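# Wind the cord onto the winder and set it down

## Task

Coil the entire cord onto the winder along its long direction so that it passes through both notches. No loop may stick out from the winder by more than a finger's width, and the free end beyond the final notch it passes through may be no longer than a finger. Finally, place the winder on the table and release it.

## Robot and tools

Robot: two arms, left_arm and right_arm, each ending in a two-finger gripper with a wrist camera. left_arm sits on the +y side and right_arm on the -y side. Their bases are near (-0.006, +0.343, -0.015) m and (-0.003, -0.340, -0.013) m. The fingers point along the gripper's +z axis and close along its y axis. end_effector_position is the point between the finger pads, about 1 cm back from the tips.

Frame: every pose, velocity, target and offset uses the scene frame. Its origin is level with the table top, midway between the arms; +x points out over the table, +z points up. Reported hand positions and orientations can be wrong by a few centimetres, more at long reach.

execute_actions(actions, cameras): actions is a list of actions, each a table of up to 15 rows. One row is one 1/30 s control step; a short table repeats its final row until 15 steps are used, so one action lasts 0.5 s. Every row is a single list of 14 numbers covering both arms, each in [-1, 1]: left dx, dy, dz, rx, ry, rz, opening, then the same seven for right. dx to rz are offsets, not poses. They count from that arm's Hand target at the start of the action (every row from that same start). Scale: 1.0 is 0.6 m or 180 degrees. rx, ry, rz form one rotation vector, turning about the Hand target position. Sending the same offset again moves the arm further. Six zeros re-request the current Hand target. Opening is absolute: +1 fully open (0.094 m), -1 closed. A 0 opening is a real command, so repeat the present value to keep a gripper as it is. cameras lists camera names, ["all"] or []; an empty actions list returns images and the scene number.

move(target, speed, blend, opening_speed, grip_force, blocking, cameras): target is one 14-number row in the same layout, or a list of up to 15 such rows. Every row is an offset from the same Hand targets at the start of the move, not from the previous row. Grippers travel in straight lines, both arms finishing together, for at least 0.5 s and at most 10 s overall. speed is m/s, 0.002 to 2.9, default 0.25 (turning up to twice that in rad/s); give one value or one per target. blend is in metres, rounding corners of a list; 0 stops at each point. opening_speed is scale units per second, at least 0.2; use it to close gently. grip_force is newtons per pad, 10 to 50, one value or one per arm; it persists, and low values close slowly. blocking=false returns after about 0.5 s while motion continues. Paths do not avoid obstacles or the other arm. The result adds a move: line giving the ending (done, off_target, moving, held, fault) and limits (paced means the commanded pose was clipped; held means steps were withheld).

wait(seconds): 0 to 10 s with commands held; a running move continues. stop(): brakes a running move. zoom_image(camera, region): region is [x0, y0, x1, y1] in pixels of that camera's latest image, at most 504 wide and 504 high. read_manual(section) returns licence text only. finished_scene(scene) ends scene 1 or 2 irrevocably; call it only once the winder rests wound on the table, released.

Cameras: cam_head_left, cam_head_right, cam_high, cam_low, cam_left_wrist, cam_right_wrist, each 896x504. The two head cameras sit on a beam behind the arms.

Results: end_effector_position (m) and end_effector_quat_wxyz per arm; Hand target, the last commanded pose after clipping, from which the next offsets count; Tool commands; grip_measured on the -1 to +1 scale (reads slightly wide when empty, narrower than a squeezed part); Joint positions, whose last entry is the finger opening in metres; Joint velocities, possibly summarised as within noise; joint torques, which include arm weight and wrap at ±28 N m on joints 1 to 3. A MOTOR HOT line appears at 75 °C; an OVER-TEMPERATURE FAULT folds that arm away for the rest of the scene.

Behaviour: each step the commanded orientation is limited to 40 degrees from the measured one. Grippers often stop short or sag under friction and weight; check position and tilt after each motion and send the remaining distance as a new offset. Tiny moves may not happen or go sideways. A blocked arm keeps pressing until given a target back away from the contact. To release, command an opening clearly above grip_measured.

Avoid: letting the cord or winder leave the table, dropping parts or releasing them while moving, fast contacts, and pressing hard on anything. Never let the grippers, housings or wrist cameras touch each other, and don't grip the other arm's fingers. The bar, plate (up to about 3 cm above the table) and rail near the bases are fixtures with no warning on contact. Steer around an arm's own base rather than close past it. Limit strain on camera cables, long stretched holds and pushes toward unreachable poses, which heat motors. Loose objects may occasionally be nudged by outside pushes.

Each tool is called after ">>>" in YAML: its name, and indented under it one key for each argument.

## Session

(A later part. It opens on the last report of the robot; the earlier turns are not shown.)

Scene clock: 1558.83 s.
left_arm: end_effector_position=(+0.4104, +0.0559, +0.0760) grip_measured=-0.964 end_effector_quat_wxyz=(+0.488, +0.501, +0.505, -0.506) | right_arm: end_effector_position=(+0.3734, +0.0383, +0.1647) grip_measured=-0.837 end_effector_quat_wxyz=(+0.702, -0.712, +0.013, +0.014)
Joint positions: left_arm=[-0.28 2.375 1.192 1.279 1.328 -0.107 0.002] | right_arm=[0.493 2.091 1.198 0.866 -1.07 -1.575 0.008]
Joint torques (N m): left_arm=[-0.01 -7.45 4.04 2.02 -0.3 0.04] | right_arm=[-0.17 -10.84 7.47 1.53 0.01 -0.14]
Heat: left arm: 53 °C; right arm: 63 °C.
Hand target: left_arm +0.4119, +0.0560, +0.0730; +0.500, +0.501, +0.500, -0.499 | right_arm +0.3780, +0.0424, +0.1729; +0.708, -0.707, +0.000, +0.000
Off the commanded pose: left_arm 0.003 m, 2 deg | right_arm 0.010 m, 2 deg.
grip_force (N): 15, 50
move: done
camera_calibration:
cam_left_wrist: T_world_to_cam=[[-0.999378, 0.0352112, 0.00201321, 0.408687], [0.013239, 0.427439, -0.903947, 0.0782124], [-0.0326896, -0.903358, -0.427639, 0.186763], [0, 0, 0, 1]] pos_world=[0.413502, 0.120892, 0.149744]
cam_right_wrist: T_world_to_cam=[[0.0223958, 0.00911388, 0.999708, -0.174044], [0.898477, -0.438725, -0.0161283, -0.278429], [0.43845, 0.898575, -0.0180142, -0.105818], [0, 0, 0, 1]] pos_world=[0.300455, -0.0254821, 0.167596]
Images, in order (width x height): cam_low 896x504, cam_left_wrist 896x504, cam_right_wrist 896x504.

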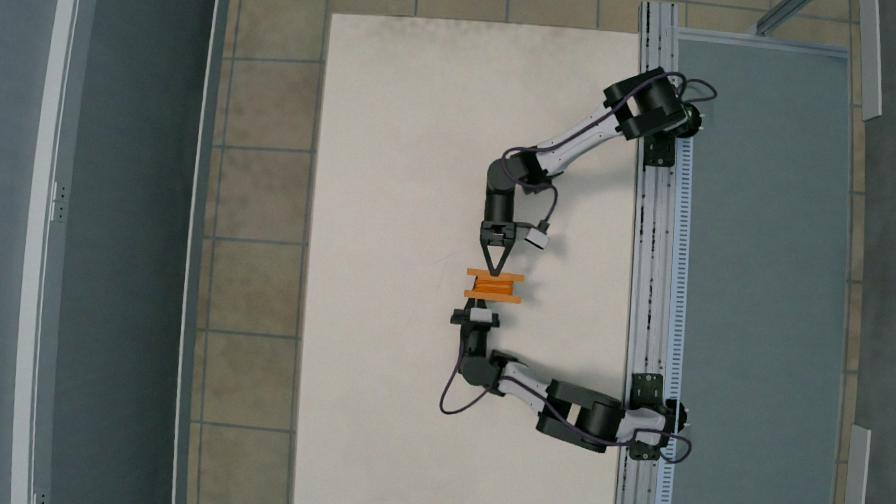

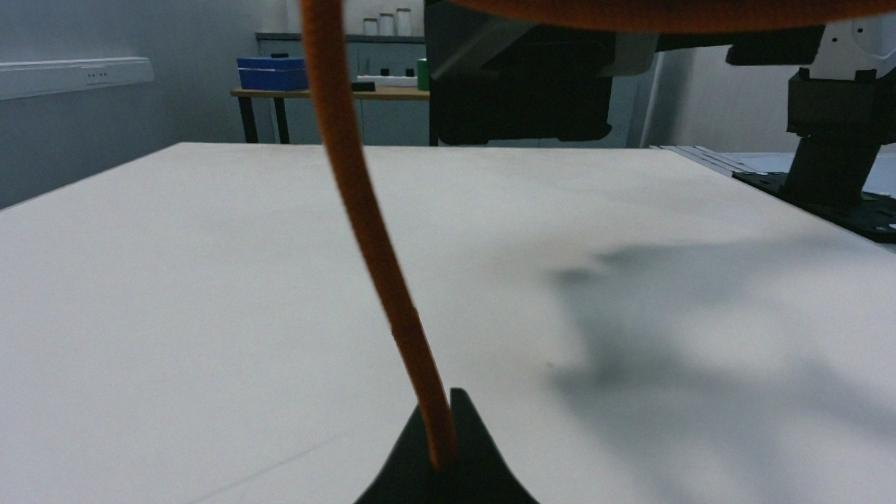

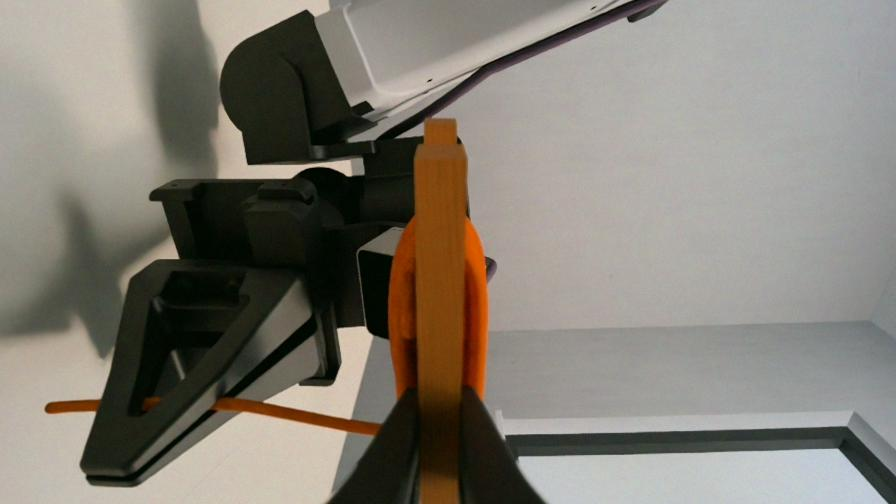

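>>> move:
  target:
    - [0, 0, 0.0167, 0, 0, 0, -0.5, 0, 0, 0, 0, 0, 0, -1.0]
    - [0, 0.1417, 0.0333, 0, 0, 0, -0.4, 0, 0, 0, 0, 0, 0, -1.0]
    - [-0.0482, 0.1317, 0.2783, 0, 0.5, 0, 0.2, 0, 0, 0, 0, 0, 0, -1.0]
    - [-0.0482, 0.1067, 0.2117, 0, 0.5, 0, 0.2, 0, 0, 0, 0, 0, 0, -1.0]
    - [-0.0482, 0.05, 0.1525, 0, 0.5, 0, 0.2, 0, 0, 0, 0, 0, 0, -1.0]
  speed: [0.1, 0.25, 0.4, 0.2, 0.12]
  blend: [0, 0.03, 0.0, 0.02, 0]
  grip_force: 50
  cameras: ["cam_left_wrist", "cam_low", "cam_right_wrist"]

>>> zoom_image:
  camera: "cam_low"
  region: [420, 230, 550, 320]

Scene clock: 1661.70 s.
left_arm: end_effector_position=(+0.3802, +0.0851, +0.1647) grip_measured=+0.198 end_effector_quat_wxyz=(-0.021, -0.009, +0.711, -0.703) | right_arm: end_effector_position=(+0.3734, +0.0383, +0.1647) grip_measured=-0.837 end_effector_quat_wxyz=(+0.702, -0.712, +0.013, +0.014)
Joint positions: left_arm=[-0.22 2.032 1.04 1.121 1.39 -1.732 0.056] | right_arm=[0.493 2.091 1.198 0.866 -1.07 -1.575 0.008]
Joint torques (N m): left_arm=[0.28 -6.69 4.68 2.08 -0.31 0.24] | right_arm=[-0.13 -11.03 7.69 1.54 0.05 -0.12]
Heat: left arm: 54 °C; right arm: 63 °C.
Hand target: left_arm +0.3829, +0.0859, +0.1646; +0.000, +0.001, +0.707, -0.707 | right_arm +0.3780, +0.0424, +0.1729; +0.708, -0.707, +0.000, +0.000
Off the commanded pose: left_arm 0.003 m, 3 deg | right_arm 0.010 m, 2 deg.
move: off_target (left_arm); blend cut to 0 m at target 2; target 2's new opening was sent with left_arm's hand 0.016 m and 4 deg from that target
camera_calibration:
cam_left_wrist: T_world_to_cam=[[0.022032, 0.00955305, 0.999712, -0.173189], [-0.901504, 0.432485, 0.0157349, 0.342271], [-0.43221, -0.90159, 0.0181406, 0.328416], [0, 0, 0, 1]] pos_world=[0.454319, 0.149724, 0.161796]
cam_right_wrist: T_world_to_cam=[[0.0223958, 0.00911388, 0.999708, -0.174044], [0.898477, -0.438725, -0.0161283, -0.278429], [0.43845, 0.898575, -0.0180142, -0.105818], [0, 0, 0, 1]] pos_world=[0.300455, -0.0254821, 0.167596]
Images, in order (width x height): cam_low 896x504, cam_left_wrist 896x504, cam_right_wrist 896x504.

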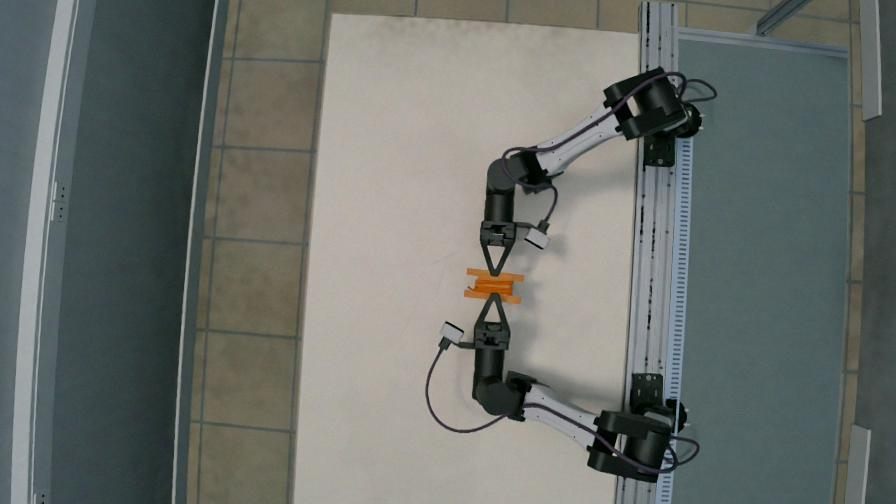

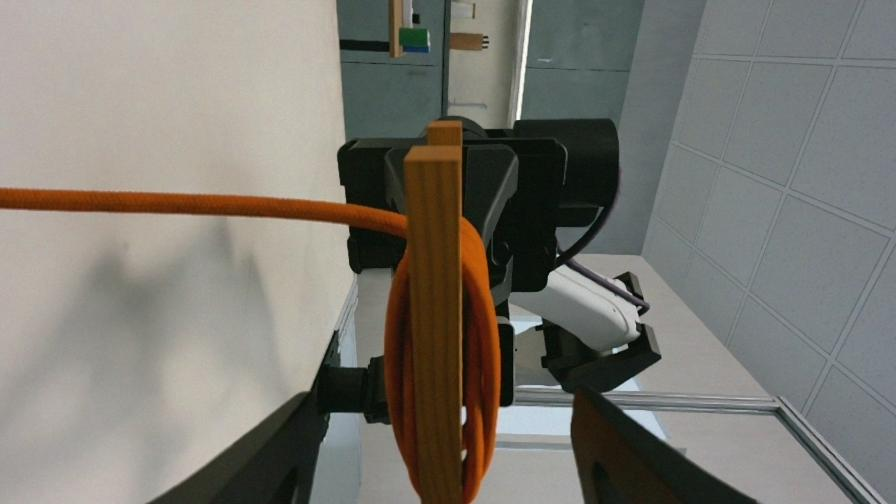

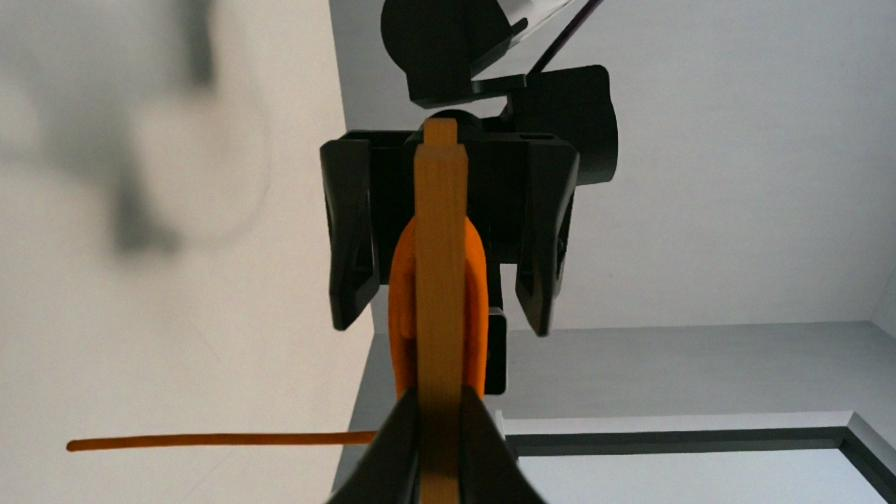

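Scaled by 3.877 from the camera's 896x504 image, which has a finer 1280x720 frame.

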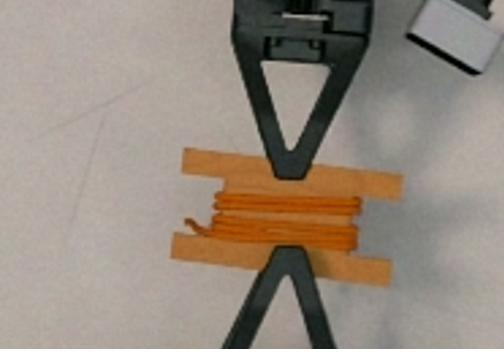

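>>> move:
  target: [0,0,0,0,0,0,-1.0,0,0,0,0,0,0,-1.0]
  grip_force: [40,50]
  cameras: ["cam_low","cam_right_wrist"]

Scene clock: 1704.97 s.
left_arm: end_effector_position=(+0.3805, +0.0851, +0.1657) grip_measured=-0.846 end_effector_quat_wxyz=(-0.017, -0.007, +0.710, -0.703) | right_arm: end_effector_position=(+0.3737, +0.0385, +0.1655) grip_measured=-0.837 end_effector_quat_wxyz=(+0.703, -0.711, +0.011, +0.012)
Joint positions: left_arm=[-0.22 2.032 1.04 1.13 1.388 -1.732 0.007] | right_arm=[0.493 2.091 1.2 0.866 -1.07 -1.579 0.008]
Joint torques (N m): left_arm=[0.28 -6.57 4.66 2.02 -0.28 0.21] | right_arm=[-0.1 -10.93 7.32 1.54 0.02 -0.16]
Heat: left arm: 51 °C; right arm: 64 °C.
Hand target: left_arm +0.3829, +0.0859, +0.1646; +0.000, +0.001, +0.707, -0.707 | right_arm +0.3780, +0.0424, +0.1728; +0.708, -0.707, +0.000, +0.000
Off the commanded pose: left_arm 0.003 m, 2 deg | right_arm 0.009 m, 2 deg.
grip_force (N): 40, 50
move: done
camera_calibration:
cam_right_wrist: T_world_to_cam=[[0.0166391, 0.00801531, 0.999829, -0.172766], [0.898583, -0.438655, -0.0114376, -0.279431], [0.438488, 0.89862, -0.0145012, -0.106729], [0, 0, 0, 1]] pos_world=[0.300766, -0.0252801, 0.167992]
Images, in order (width x height): cam_low 896x504, cam_right_wrist 896x504.

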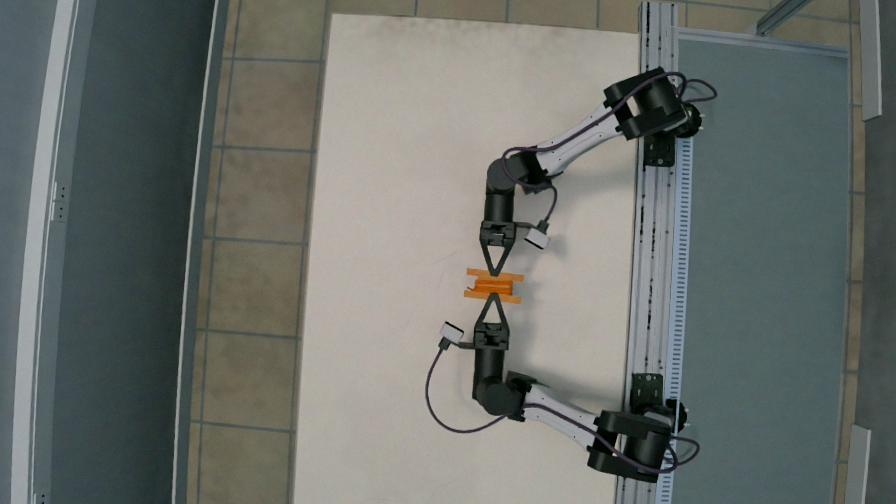

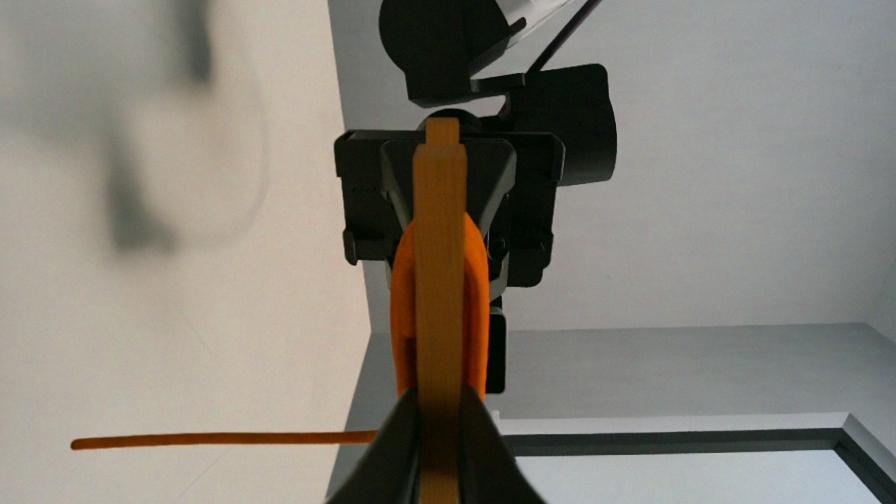

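>>> move:
  target:
    - [0,0,0,0,0,0,-1.0,0,0,0,0,0,0,0.0]
    - [0,0,0,0,0,0,-1.0,0,-0.13,0,0,0,0,0.0]
    - [0,0,0,0,0,0,-1.0,0.062,-0.11,-0.19,0,0.5,0,0.9]
  speed: [0.2,0.2,0.3]
  blend: [0,0.03,0]
  grip_force: [40,50]
  cameras: ["cam_low","cam_right_wrist","cam_high"]

Scene clock: 1761.57 s.
left_arm: end_effector_position=(+0.3806, +0.0851, +0.1658) grip_measured=-0.848 end_effector_quat_wxyz=(-0.016, -0.006, +0.710, -0.704) | right_arm: end_effector_position=(+0.4120, -0.0240, +0.0590) grip_measured=+0.897 end_effector_quat_wxyz=(+0.494, -0.496, +0.510, +0.500)
Joint positions: left_arm=[-0.22 2.032 1.04 1.131 1.387 -1.732 0.007] | right_arm=[0.324 2.407 1.213 1.158 -1.229 -0.033 0.089]
Joint torques (N m): left_arm=[0.29 -6.5 4.64 2.01 -0.29 0.19] | right_arm=[-0.68 -10.91 6.15 1.61 -0.25 -0.07]
Heat: left arm: 49 °C; right arm: 65 °C.
Hand target: left_arm +0.3830, +0.0860, +0.1646; +0.000, +0.001, +0.707, -0.707 | right_arm +0.4153, -0.0236, +0.0589; +0.500, -0.500, +0.501, +0.500
Off the commanded pose: left_arm 0.003 m, 2 deg | right_arm 0.003 m, 1 deg.
grip_force (N): 40, 50
move: done
camera_calibration:
cam_right_wrist: T_world_to_cam=[[0.999907, -0.0131618, -0.0036528, -0.412784], [-0.00919142, -0.450519, -0.89272, 0.0832419], [0.0101041, 0.89267, -0.450598, 0.133199], [0, 0, 0, 1]] pos_world=[0.412165, -0.0868339, 0.132823]
Images, in order (width x height): cam_high 896x504, cam_low 896x504, cam_right_wrist 896x504.

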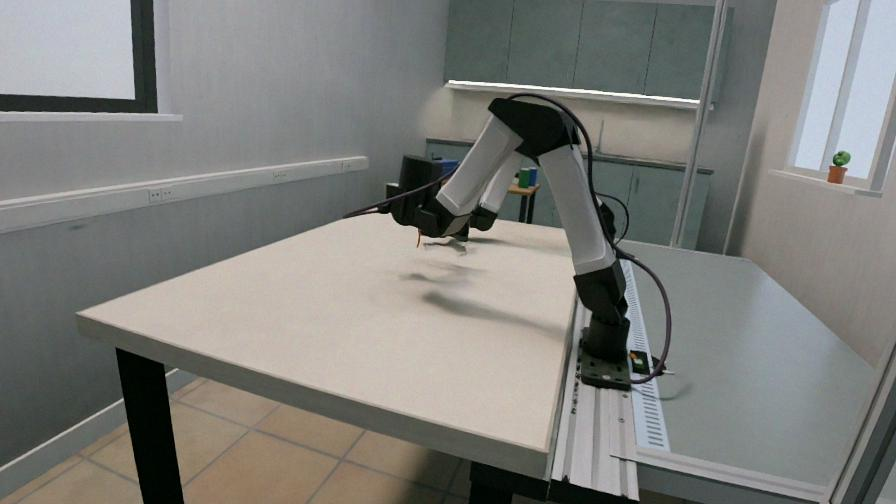

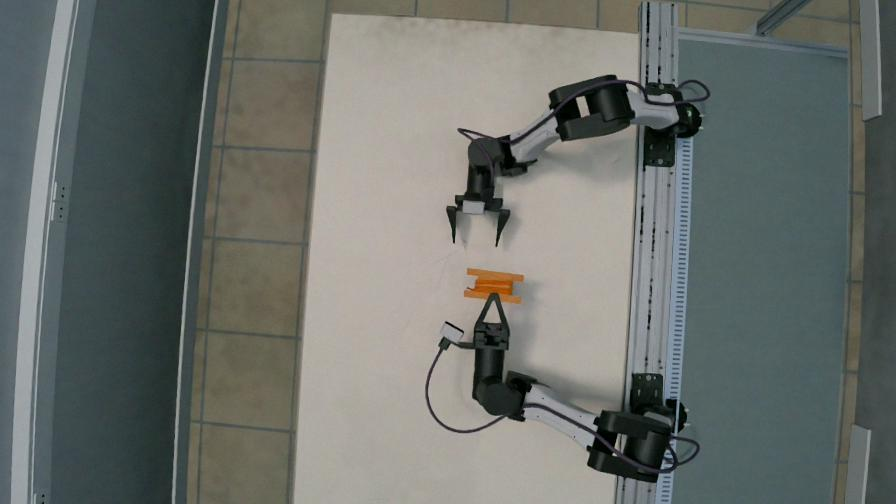

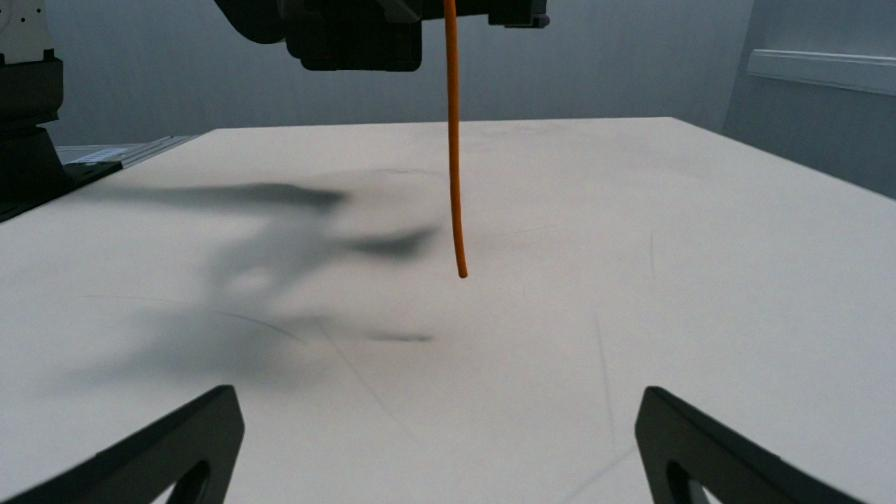

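>>> move:
  target:
    - [0,0,0,0,0,0,-1.0,0.010,0.143,-0.0117,0,0,0,0.9]
    - [0,0,0,0,0,0,-1.0,0.010,0.143,-0.0117,0,0,0,-1.0]
  speed: [0.15,0.15]
  grip_force: [40,32]
  cameras: ["cam_low","cam_right_wrist"]

Scene clock: 1790.77 s.
left_arm: end_effector_position=(+0.3806, +0.0851, +0.1658) grip_measured=-0.848 end_effector_quat_wxyz=(-0.016, -0.006, +0.710, -0.704) | right_arm: end_effector_position=(+0.4163, +0.0597, +0.0555) grip_measured=-0.961 end_effector_quat_wxyz=(+0.498, -0.503, +0.498, +0.501)
Joint positions: left_arm=[-0.22 2.032 1.04 1.131 1.387 -1.732 0.007] | right_arm=[0.486 2.524 1.438 1.081 -1.085 -0.026 0.002]
Joint velocities: left_arm=[within noise] | right_arm=[0.002 0.002 0.017 0.022 0.007 0.007 -0.017]
Joint torques (N m): left_arm=[0.28 -6.52 4.63 2.01 -0.29 0.19] | right_arm=[-0.38 -12.19 6.57 1.49 0.09 -0.04]
Heat: left arm: 49 °C; right arm: 67 °C.
Hand target: left_arm +0.3830, +0.0860, +0.1646; +0.000, +0.001, +0.707, -0.707 | right_arm +0.4212, +0.0622, +0.0519; +0.500, -0.500, +0.501, +0.500
Off the commanded pose: left_arm 0.003 m, 2 deg | right_arm 0.007 m, 1 deg.
grip_force (N): 40, 32
move: moving (right_arm; no rest 5 s after target 2's new opening was sent)
camera_calibration:
cam_right_wrist: T_world_to_cam=[[0.999811, 0.00443614, 0.0189057, -0.418212], [0.0189214, -0.441563, -0.897031, 0.105886], [0.0043687, 0.897219, -0.441564, 0.058383], [0, 0, 0, 1]] pos_world=[0.415874, -0.0037719, 0.128669]
Images, in order (width x height): cam_low 896x504, cam_right_wrist 896x504.

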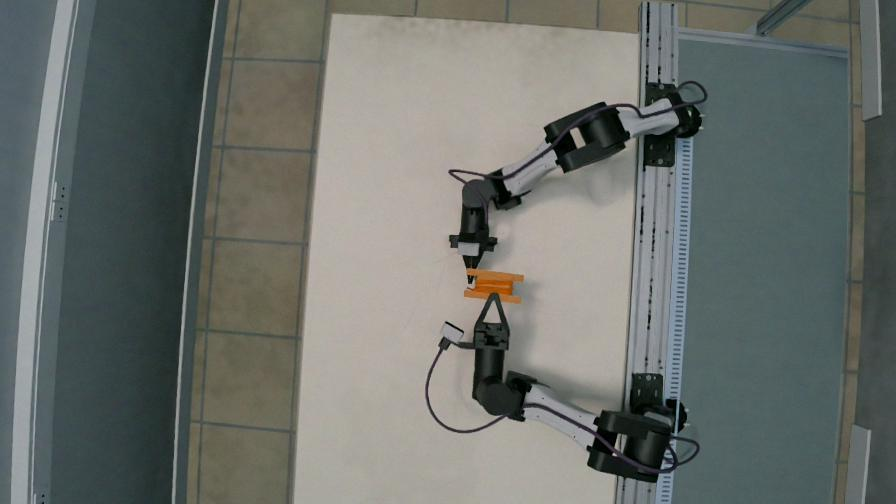

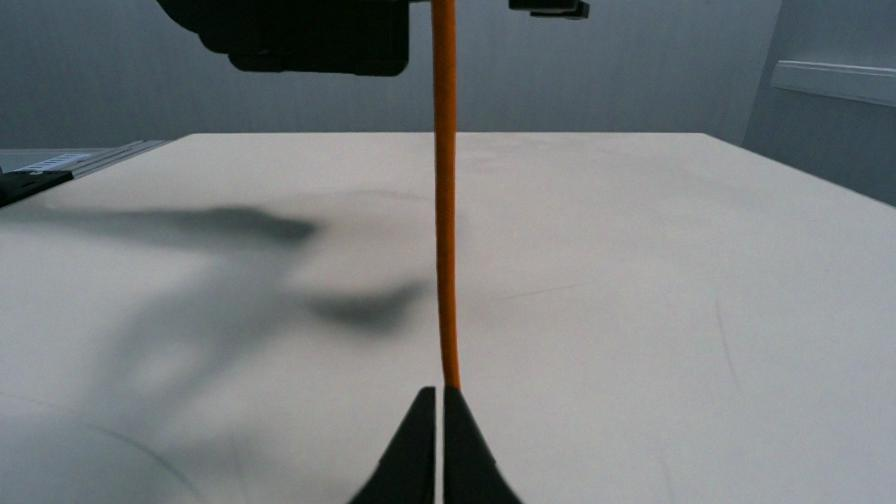

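>>> move:
  target:
    - [0,0,0,0,0,0,-1.0,0,0,0,0,0,0,0.6]
    - [0,0,0,0,0,0,-1.0,0,-0.15,0,0,0,0,0.9]
    - [0,0,-0.042,0,-0.5,0,-1.0,0,-0.15,0,0,0,0,0.9]
    - [0,0,-0.075,0,-1.0,0,-1.0,0,-0.15,0,0,0,0,0.9]
  speed: [0.2,0.25,0.3,0.3]
  blend: [0,0.0,0.02,0]
  grip_force: [45,50]
  cameras: ["cam_low","cam_right_wrist","cam_high"]

Scene clock: 1932.70 s.
left_arm: end_effector_position=(+0.3858, +0.0866, +0.1124) grip_measured=-0.851 end_effector_quat_wxyz=(+0.707, +0.707, +0.027, -0.021) | right_arm: end_effector_position=(+0.4245, -0.0289, +0.0367) grip_measured=+0.897 end_effector_quat_wxyz=(+0.502, -0.497, +0.505, +0.496)
Joint positions: left_arm=[-0.22 2.208 1.018 1.358 1.363 1.347 0.007] | right_arm=[0.305 2.507 1.28 1.214 -1.242 -0.03 0.089]
Joint torques (N m): left_arm=[-0.14 -8.85 3.75 1.66 -0.11 0.38] | right_arm=[-0.25 -17.46 2.76 1.27 -0.15 0.08]
Heat: left arm: 48 °C; right arm: 74 °C.
Hand target: left_arm +0.3830, +0.0860, +0.1196; +0.707, +0.707, +0.000, +0.001 | right_arm +0.4212, -0.0278, +0.0517; +0.500, -0.500, +0.501, +0.500
Off the commanded pose: left_arm 0.008 m, 4 deg | right_arm 0.016 m, 1 deg.
grip_force (N): 45, 50
move: off_target (left_arm, right_arm); target 2's new opening was sent with right_arm's hand 0.016 m and 1 deg from that target
camera_calibration:
cam_right_wrist: T_world_to_cam=[[0.999704, -0.0186635, 0.0155756, -0.426161], [0.00567614, -0.443805, -0.896105, 0.055221], [0.023637, 0.895929, -0.443568, 0.121416], [0, 0, 0, 1]] pos_world=[0.422851, -0.0922263, 0.109978]
Images, in order (width x height): cam_high 896x504, cam_low 896x504, cam_right_wrist 896x504.

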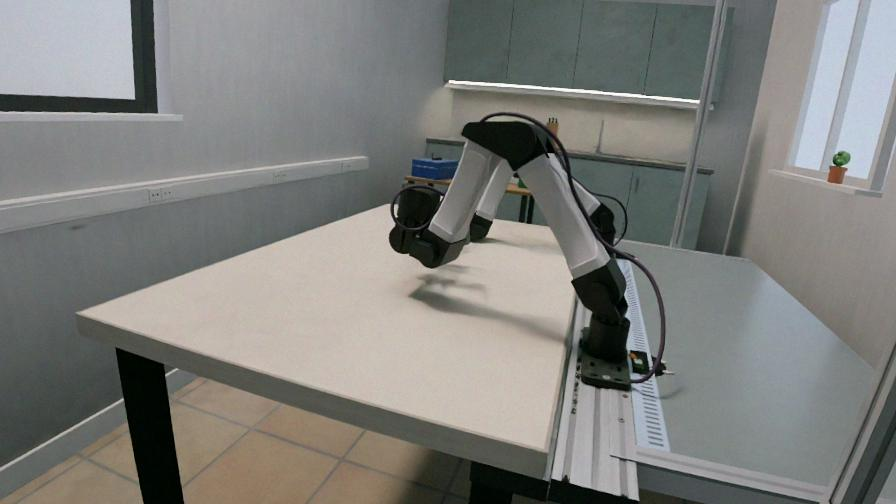

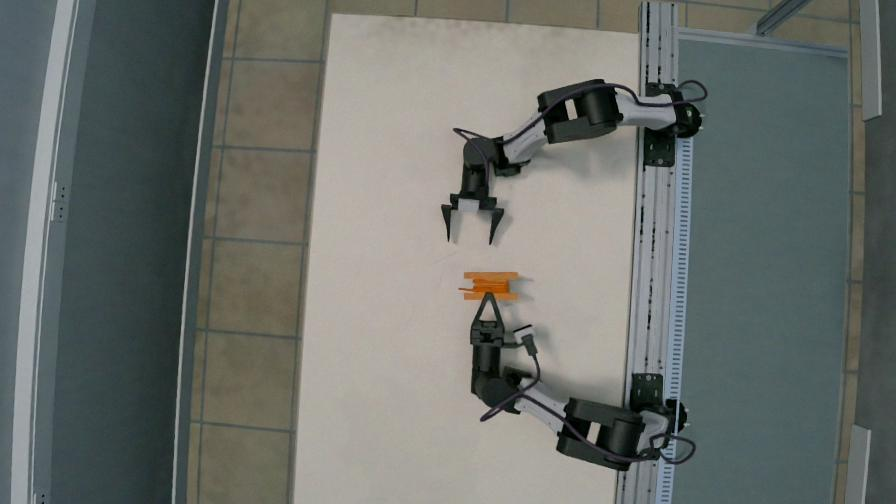

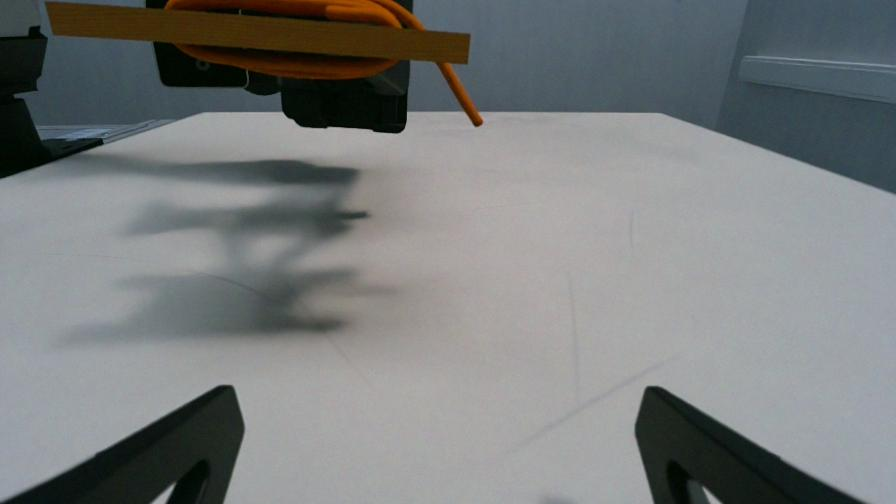

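>>> zoom_image:
  camera: "cam_low"
  region: [420, 230, 550, 320]

>>> zoom_image:
  camera: "cam_right_wrist"
  region: [0, 0, 504, 160]

Scaled by 3.877 from the camera's 896x504 image, which has a finer 1280x720 frame.

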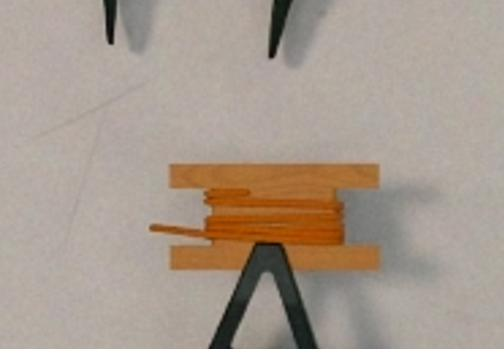

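Scaled by 1.000.

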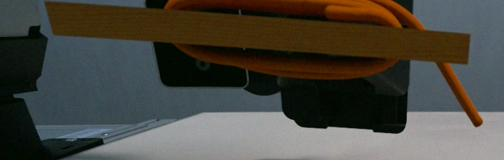

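>>> move:
  target: [-0.038,0,-0.0827,0.1944,0,0,-1.0,-0.15,-0.32,0.16,0,0,0,0.0]
  speed: [0.12,0.3]
  grip_force: [45,50]
  cameras: ["cam_low","cam_left_wrist","cam_high","cam_head_left","cam_head_right"]

speed must be one number or a list of one number, got a list of 2; nothing of the call was run

>>> move:
  target: [-0.038,0,-0.0827,0.1944,0,0,-1.0,-0.15,-0.32,0.16,0,0,0,0.0]
  speed: 0.2
  grip_force: [45,50]
  cameras: ["cam_low","cam_left_wrist","cam_high","cam_head_left","cam_head_right"]

Scene clock: 1984.43 s.
left_arm: end_effector_position=(+0.3584, +0.0880, +0.0495) grip_measured=-0.851 end_effector_quat_wxyz=(+0.532, +0.834, +0.143, +0.022) | right_arm: end_effector_position=(+0.3354, -0.2183, +0.1366) grip_measured=+0.003 end_effector_quat_wxyz=(+0.535, -0.444, +0.552, +0.460)
Joint positions: left_arm=[-0.308 1.887 0.913 0.231 0.937 2.081 0.007] | right_arm=[-0.169 1.856 0.631 1.218 -1.549 0.007 0.047]
Joint torques (N m): left_arm=[-0.23 -9.88 5.42 1.52 0.3 0.03] | right_arm=[-0.84 -11.73 3.37 1.26 -0.18 -0.03]
Heat: left arm: 50 °C; right arm: 86 °C. Fold the right arm in close to its base, or ease its load, before you think long.
Hand target: left_arm +0.3602, +0.0859, +0.0700; +0.462, +0.887, -0.001, +0.001 | right_arm +0.3311, -0.2199, +0.1478; +0.500, -0.500, +0.501, +0.499
Off the commanded pose: left_arm 0.021 m, 19 deg | right_arm 0.012 m, 11 deg.
MOTOR HOT: joint 2 (shoulder) of the right arm reports 86 °C; the controller's stop level is 90 °C. To cool a motor, set the load down, stop pushing, or move to a pose that needs little force.
joint sent to its limit (left arm) — joint 6 (wrist roll), upper limit. The joint targets are off in orientation, not in position.
joint sent to its limit (right arm) — joint 5 (wrist yaw), lower limit. The joint targets are off in orientation, not in position.
grip_force (N): 45, 50
move: off_target (left_arm, right_arm)
camera_calibration:
cam_left_wrist: T_world_to_cam=[[-0.199698, 0.416972, -0.88671, 0.0794084], [0.796996, 0.595553, 0.100563, -0.30412], [0.570016, -0.686623, -0.451256, -0.0311517], [0, 0, 0, 1]] pos_world=[0.275997, 0.126619, 0.0869382]
Images, in order (width x height): cam_head_left 896x504, cam_head_right 896x504, cam_high 896x504, cam_low 896x504, cam_left_wrist 896x504.

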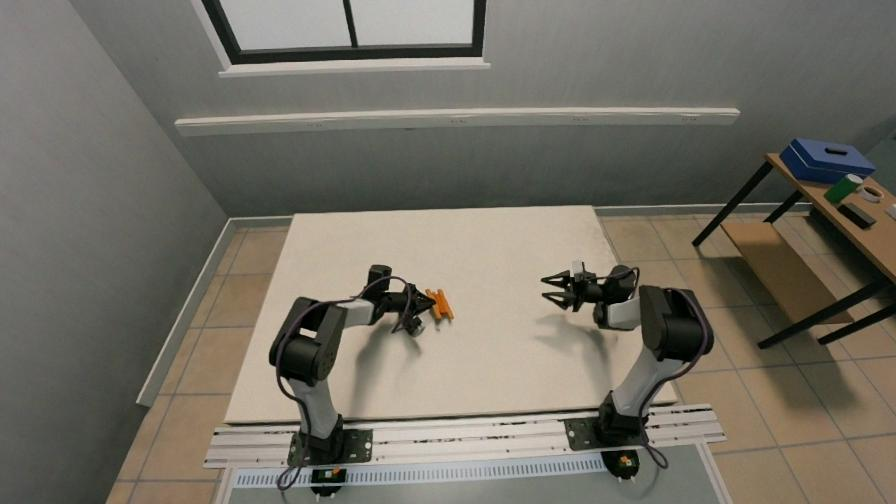

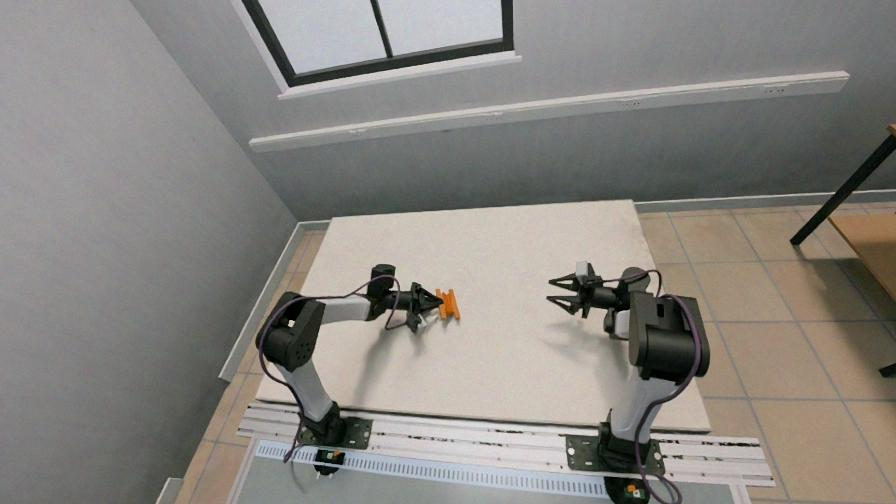

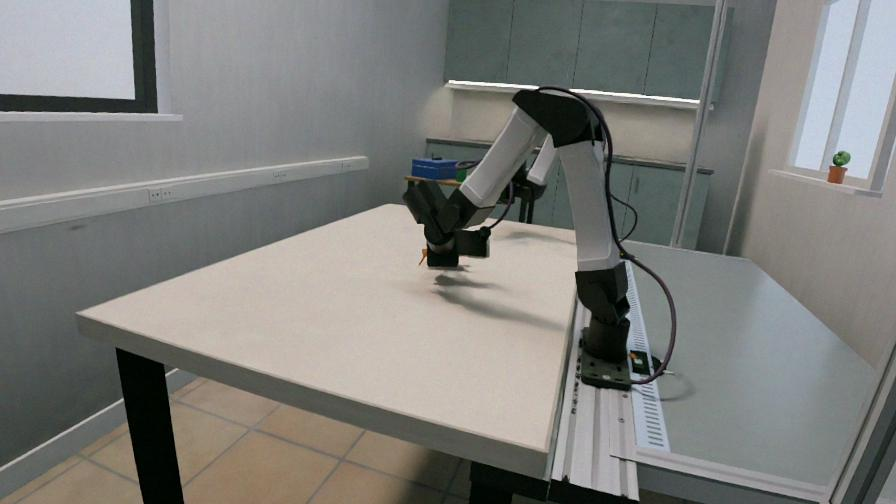

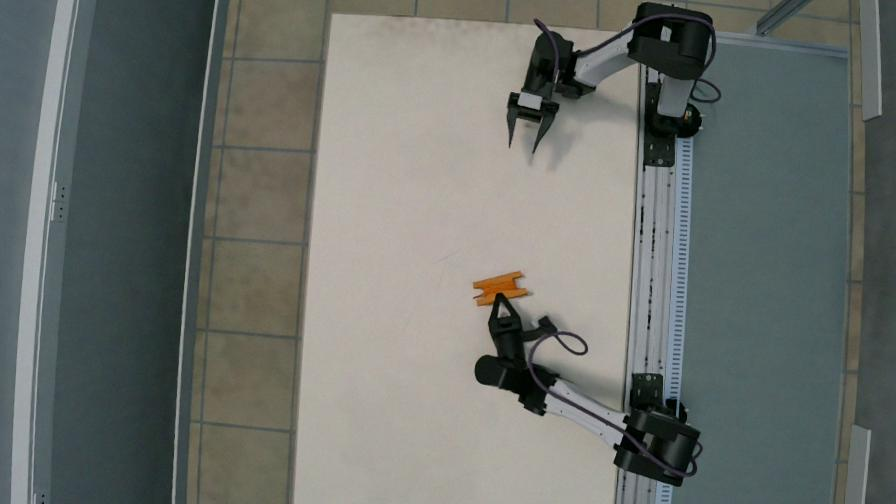

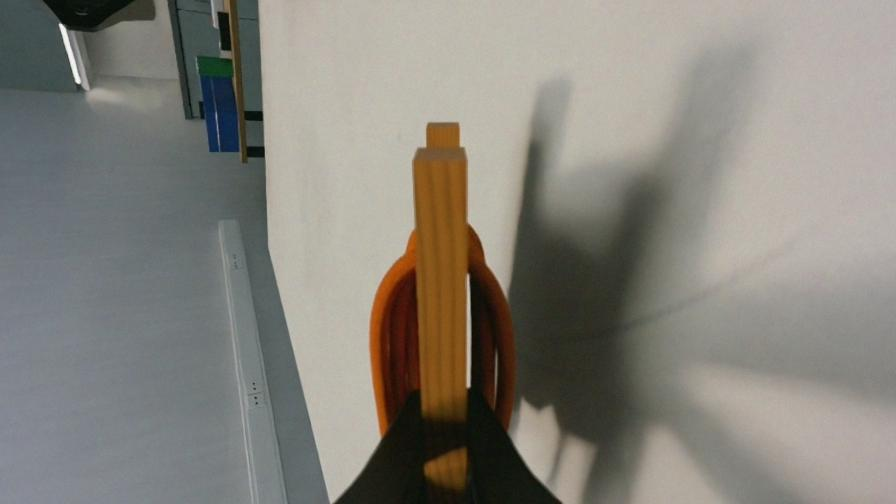

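>>> move:
  target: [0,0,-0.0333,0,0,0,-1.0,0.0,-0.2,-0.04,0,0,-0.5,0.0]
  speed: 0.3
  grip_force: [45,50]
  cameras: []

Scene clock: 2007.97 s.
left_arm: end_effector_position=(+0.3590, +0.0875, +0.0490) grip_measured=-0.851 end_effector_quat_wxyz=(+0.533, +0.834, +0.140, +0.030) | right_arm: end_effector_position=(+0.3313, -0.3398, +0.1188) grip_measured=+0.003 end_effector_quat_wxyz=(+0.698, +0.000, +0.716, +0.004)
Joint positions: left_arm=[-0.31 1.887 0.904 0.256 0.929 2.081 0.007] | right_arm=[-0.011 1.482 0.024 1.452 -0.008 0.006 0.047]
Joint torques (N m): left_arm=[-0.24 -5.96 4.59 1.93 0.33 0.03] | right_arm=[0.32 -2.3 3.22 2.21 0.13 -0.16]
Heat: left arm: 52 °C; right arm: 79 °C. Fold the right arm in close to its base, or ease its load, before you think long.
Hand target: left_arm +0.3601, +0.0859, +0.0500; +0.462, +0.887, -0.001, +0.001 | right_arm +0.3312, -0.3398, +0.1239; +0.707, +0.001, +0.707, +0.000
Off the commanded pose: left_arm 0.002 m, 19 deg | right_arm 0.005 m, 1 deg.
MOTOR HOT: still on. Joint 2 (shoulder) of the right arm reports 79 °C.
joint sent to its limit (left arm) — joint 6 (wrist roll), upper limit. The joint targets are off in orientation, not in position.
grip_force (N): 45, 50
move: off_target (left_arm)
No camera images: "cameras" was empty.

>>> move:
  target: [-0.025,0,-0.0267,0,0,0,-1.0,0,0,0,0,0,0,0.0]
  speed: 0.08
  grip_force: [45,50]
  cameras: ["cam_low","cam_left_wrist","cam_high"]

Scene clock: 2064.13 s.
left_arm: end_effector_position=(+0.3446, +0.0873, +0.0356) grip_measured=-0.851 end_effector_quat_wxyz=(+0.531, +0.836, +0.135, +0.031) | right_arm: end_effector_position=(+0.3313, -0.3399, +0.1189) grip_measured=+0.003 end_effector_quat_wxyz=(+0.698, +0.000, +0.716, +0.004)
Joint positions: left_arm=[-0.324 1.887 0.83 0.335 0.92 2.081 0.007] | right_arm=[-0.011 1.482 0.024 1.453 -0.008 0.006 0.047]
Joint torques (N m): left_arm=[-0.21 -5.33 4.34 1.91 0.31 0.02] | right_arm=[0.21 -2.41 3.12 2.13 0.21 -0.16]
Heat: left arm: 47 °C; right arm: 59 °C.
Hand target: left_arm +0.3451, +0.0860, +0.0339; +0.462, +0.887, -0.001, +0.001 | right_arm +0.3312, -0.3398, +0.1239; +0.707, +0.001, +0.707, +0.000
Off the commanded pose: left_arm 0.002 m, 19 deg | right_arm 0.005 m, 1 deg.
MOTOR HOT: cleared for the motors of the right arm.
joint sent to its limit (left arm) — joint 6 (wrist roll), upper limit. The joint targets are off in orientation, not in position.
grip_force (N): 45, 50
move: off_target (left_arm)
camera_calibration:
cam_left_wrist: T_world_to_cam=[[-0.176949, 0.422818, -0.888771, 0.0563618], [0.797316, 0.591016, 0.122425, -0.291818], [0.577041, -0.686969, -0.441699, -0.0327904], [0, 0, 0, 1]] pos_world=[0.261566, 0.126112, 0.0713351]
Images, in order (width x height): cam_high 896x504, cam_low 896x504, cam_left_wrist 896x504.

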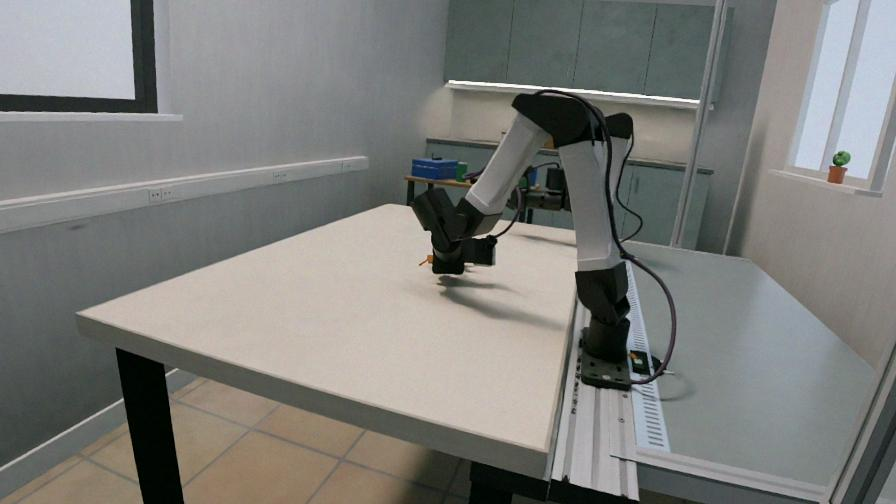

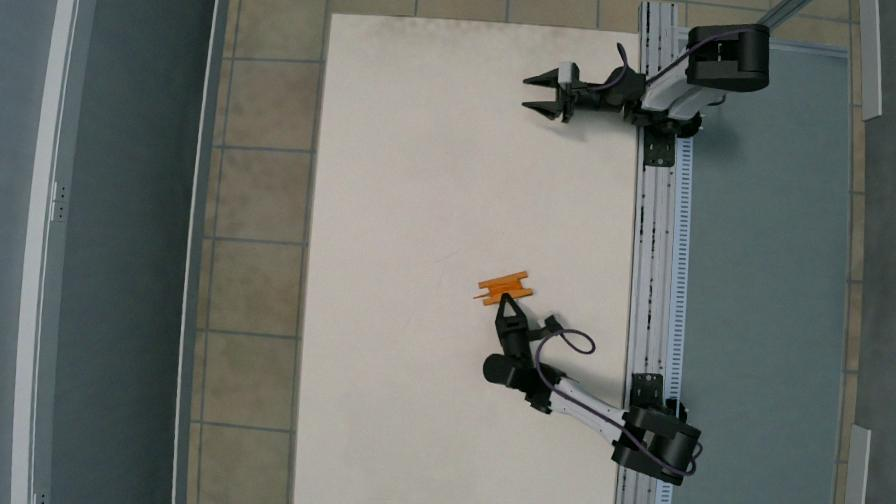

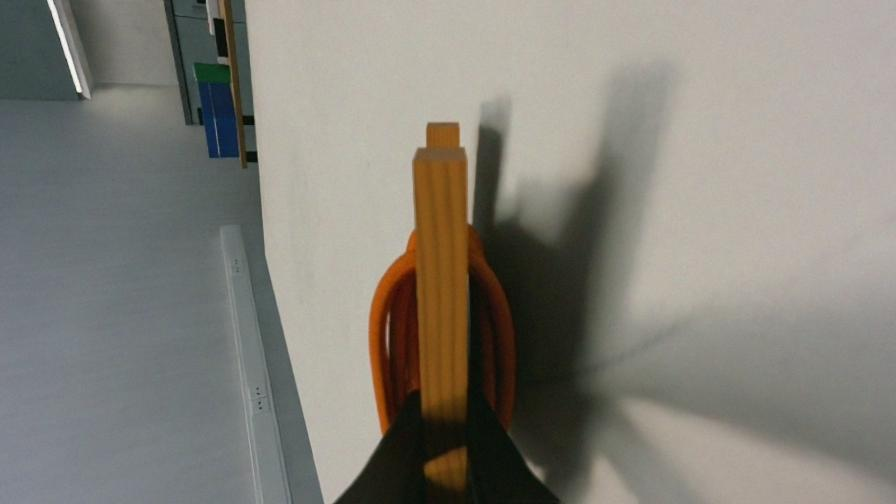

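>>> move:
  target:
    - [-0.005,0,-0.0083,0,0,0,-1.0,0,0,0,0,0,0,0.0]
    - [-0.005,0,-0.0083,0,0,0,-0.66,0,0,0,0,0,0,0.0]
    - [-0.005,0,-0.0257,0,0,0,-0.66,0,0,0,0,0,0,0.0]
  speed: [0.05,0.05,0.04]
  opening_speed: 0.2
  grip_force: [45,50]
  cameras: ["cam_low","cam_left_wrist","cam_high"]

Scene clock: 2084.00 s.
left_arm: end_effector_position=(+0.3422, +0.0868, +0.0220) grip_measured=-0.662 end_effector_quat_wxyz=(+0.532, +0.836, +0.131, +0.033) | right_arm: end_effector_position=(+0.3313, -0.3399, +0.1189) grip_measured=+0.003 end_effector_quat_wxyz=(+0.698, +0.000, +0.716, +0.004)
Joint positions: left_arm=[-0.329 1.928 0.806 0.404 0.918 2.084 0.016] | right_arm=[-0.011 1.482 0.024 1.453 -0.008 0.006 0.047]
Joint torques (N m): left_arm=[-0.18 -5.07 4.01 1.91 0.3 0] | right_arm=[0.09 -2.3 3.26 2.21 0.14 -0.11]
Heat: left arm: 46 °C; right arm: 57 °C.
Hand target: left_arm +0.3422, +0.0860, +0.0185; +0.462, +0.887, -0.001, +0.001 | right_arm +0.3312, -0.3398, +0.1239; +0.707, +0.001, +0.707, +0.000
Off the commanded pose: left_arm 0.004 m, 18 deg | right_arm 0.005 m, 1 deg.
joint sent to its limit (left arm) — joint 6 (wrist roll), upper limit. The joint targets are off in orientation, not in position.
grip_force (N): 45, 50
move: off_target (left_arm); target 2's new opening was sent with left_arm's hand 0.005 m and 19 deg from that target
camera_calibration:
cam_left_wrist: T_world_to_cam=[[-0.168255, 0.423268, -0.890244, 0.041114], [0.799116, 0.587344, 0.128222, -0.288353], [0.577152, -0.689834, -0.437064, -0.037614], [0, 0, 0, 1]] pos_world=[0.259054, 0.126013, 0.057135]
Images, in order (width x height): cam_high 896x504, cam_low 896x504, cam_left_wrist 896x504.

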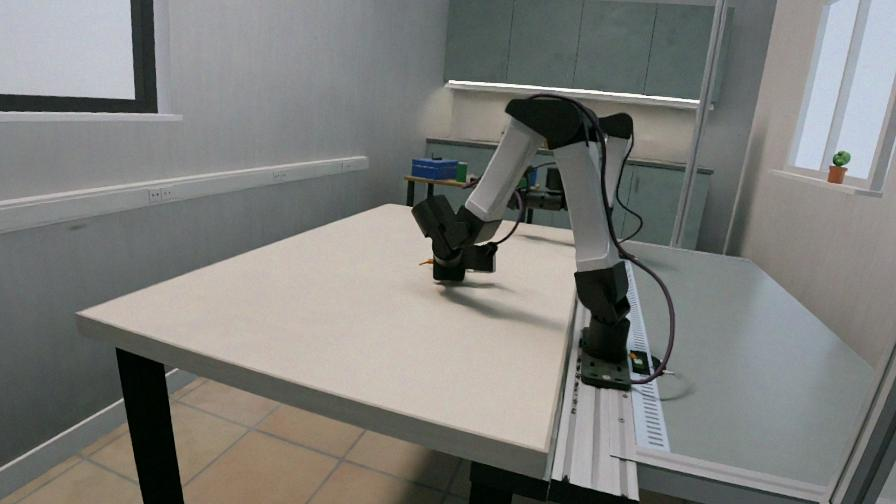

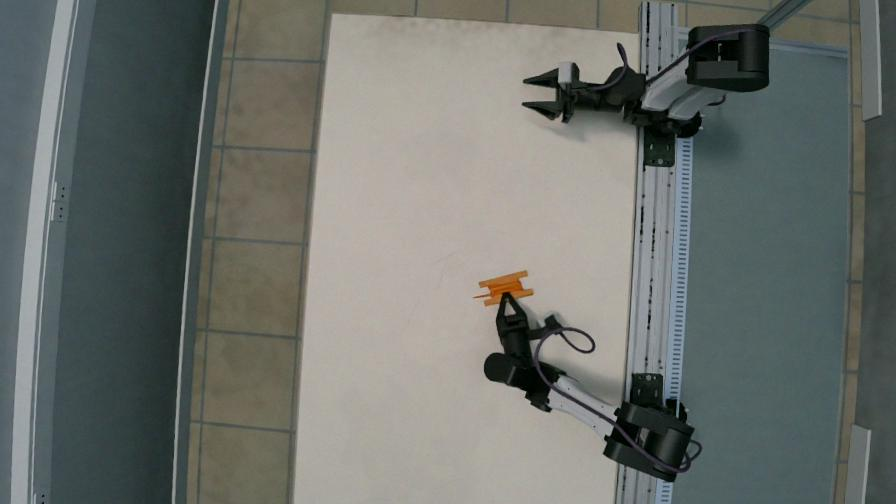

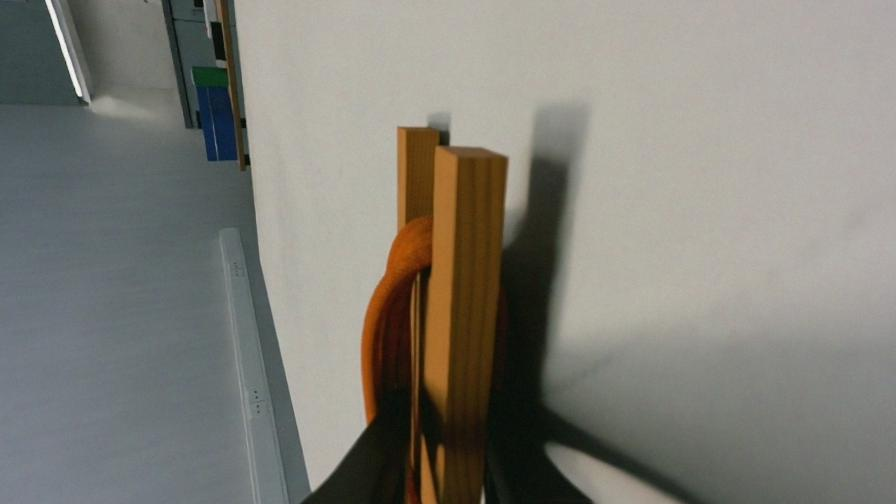

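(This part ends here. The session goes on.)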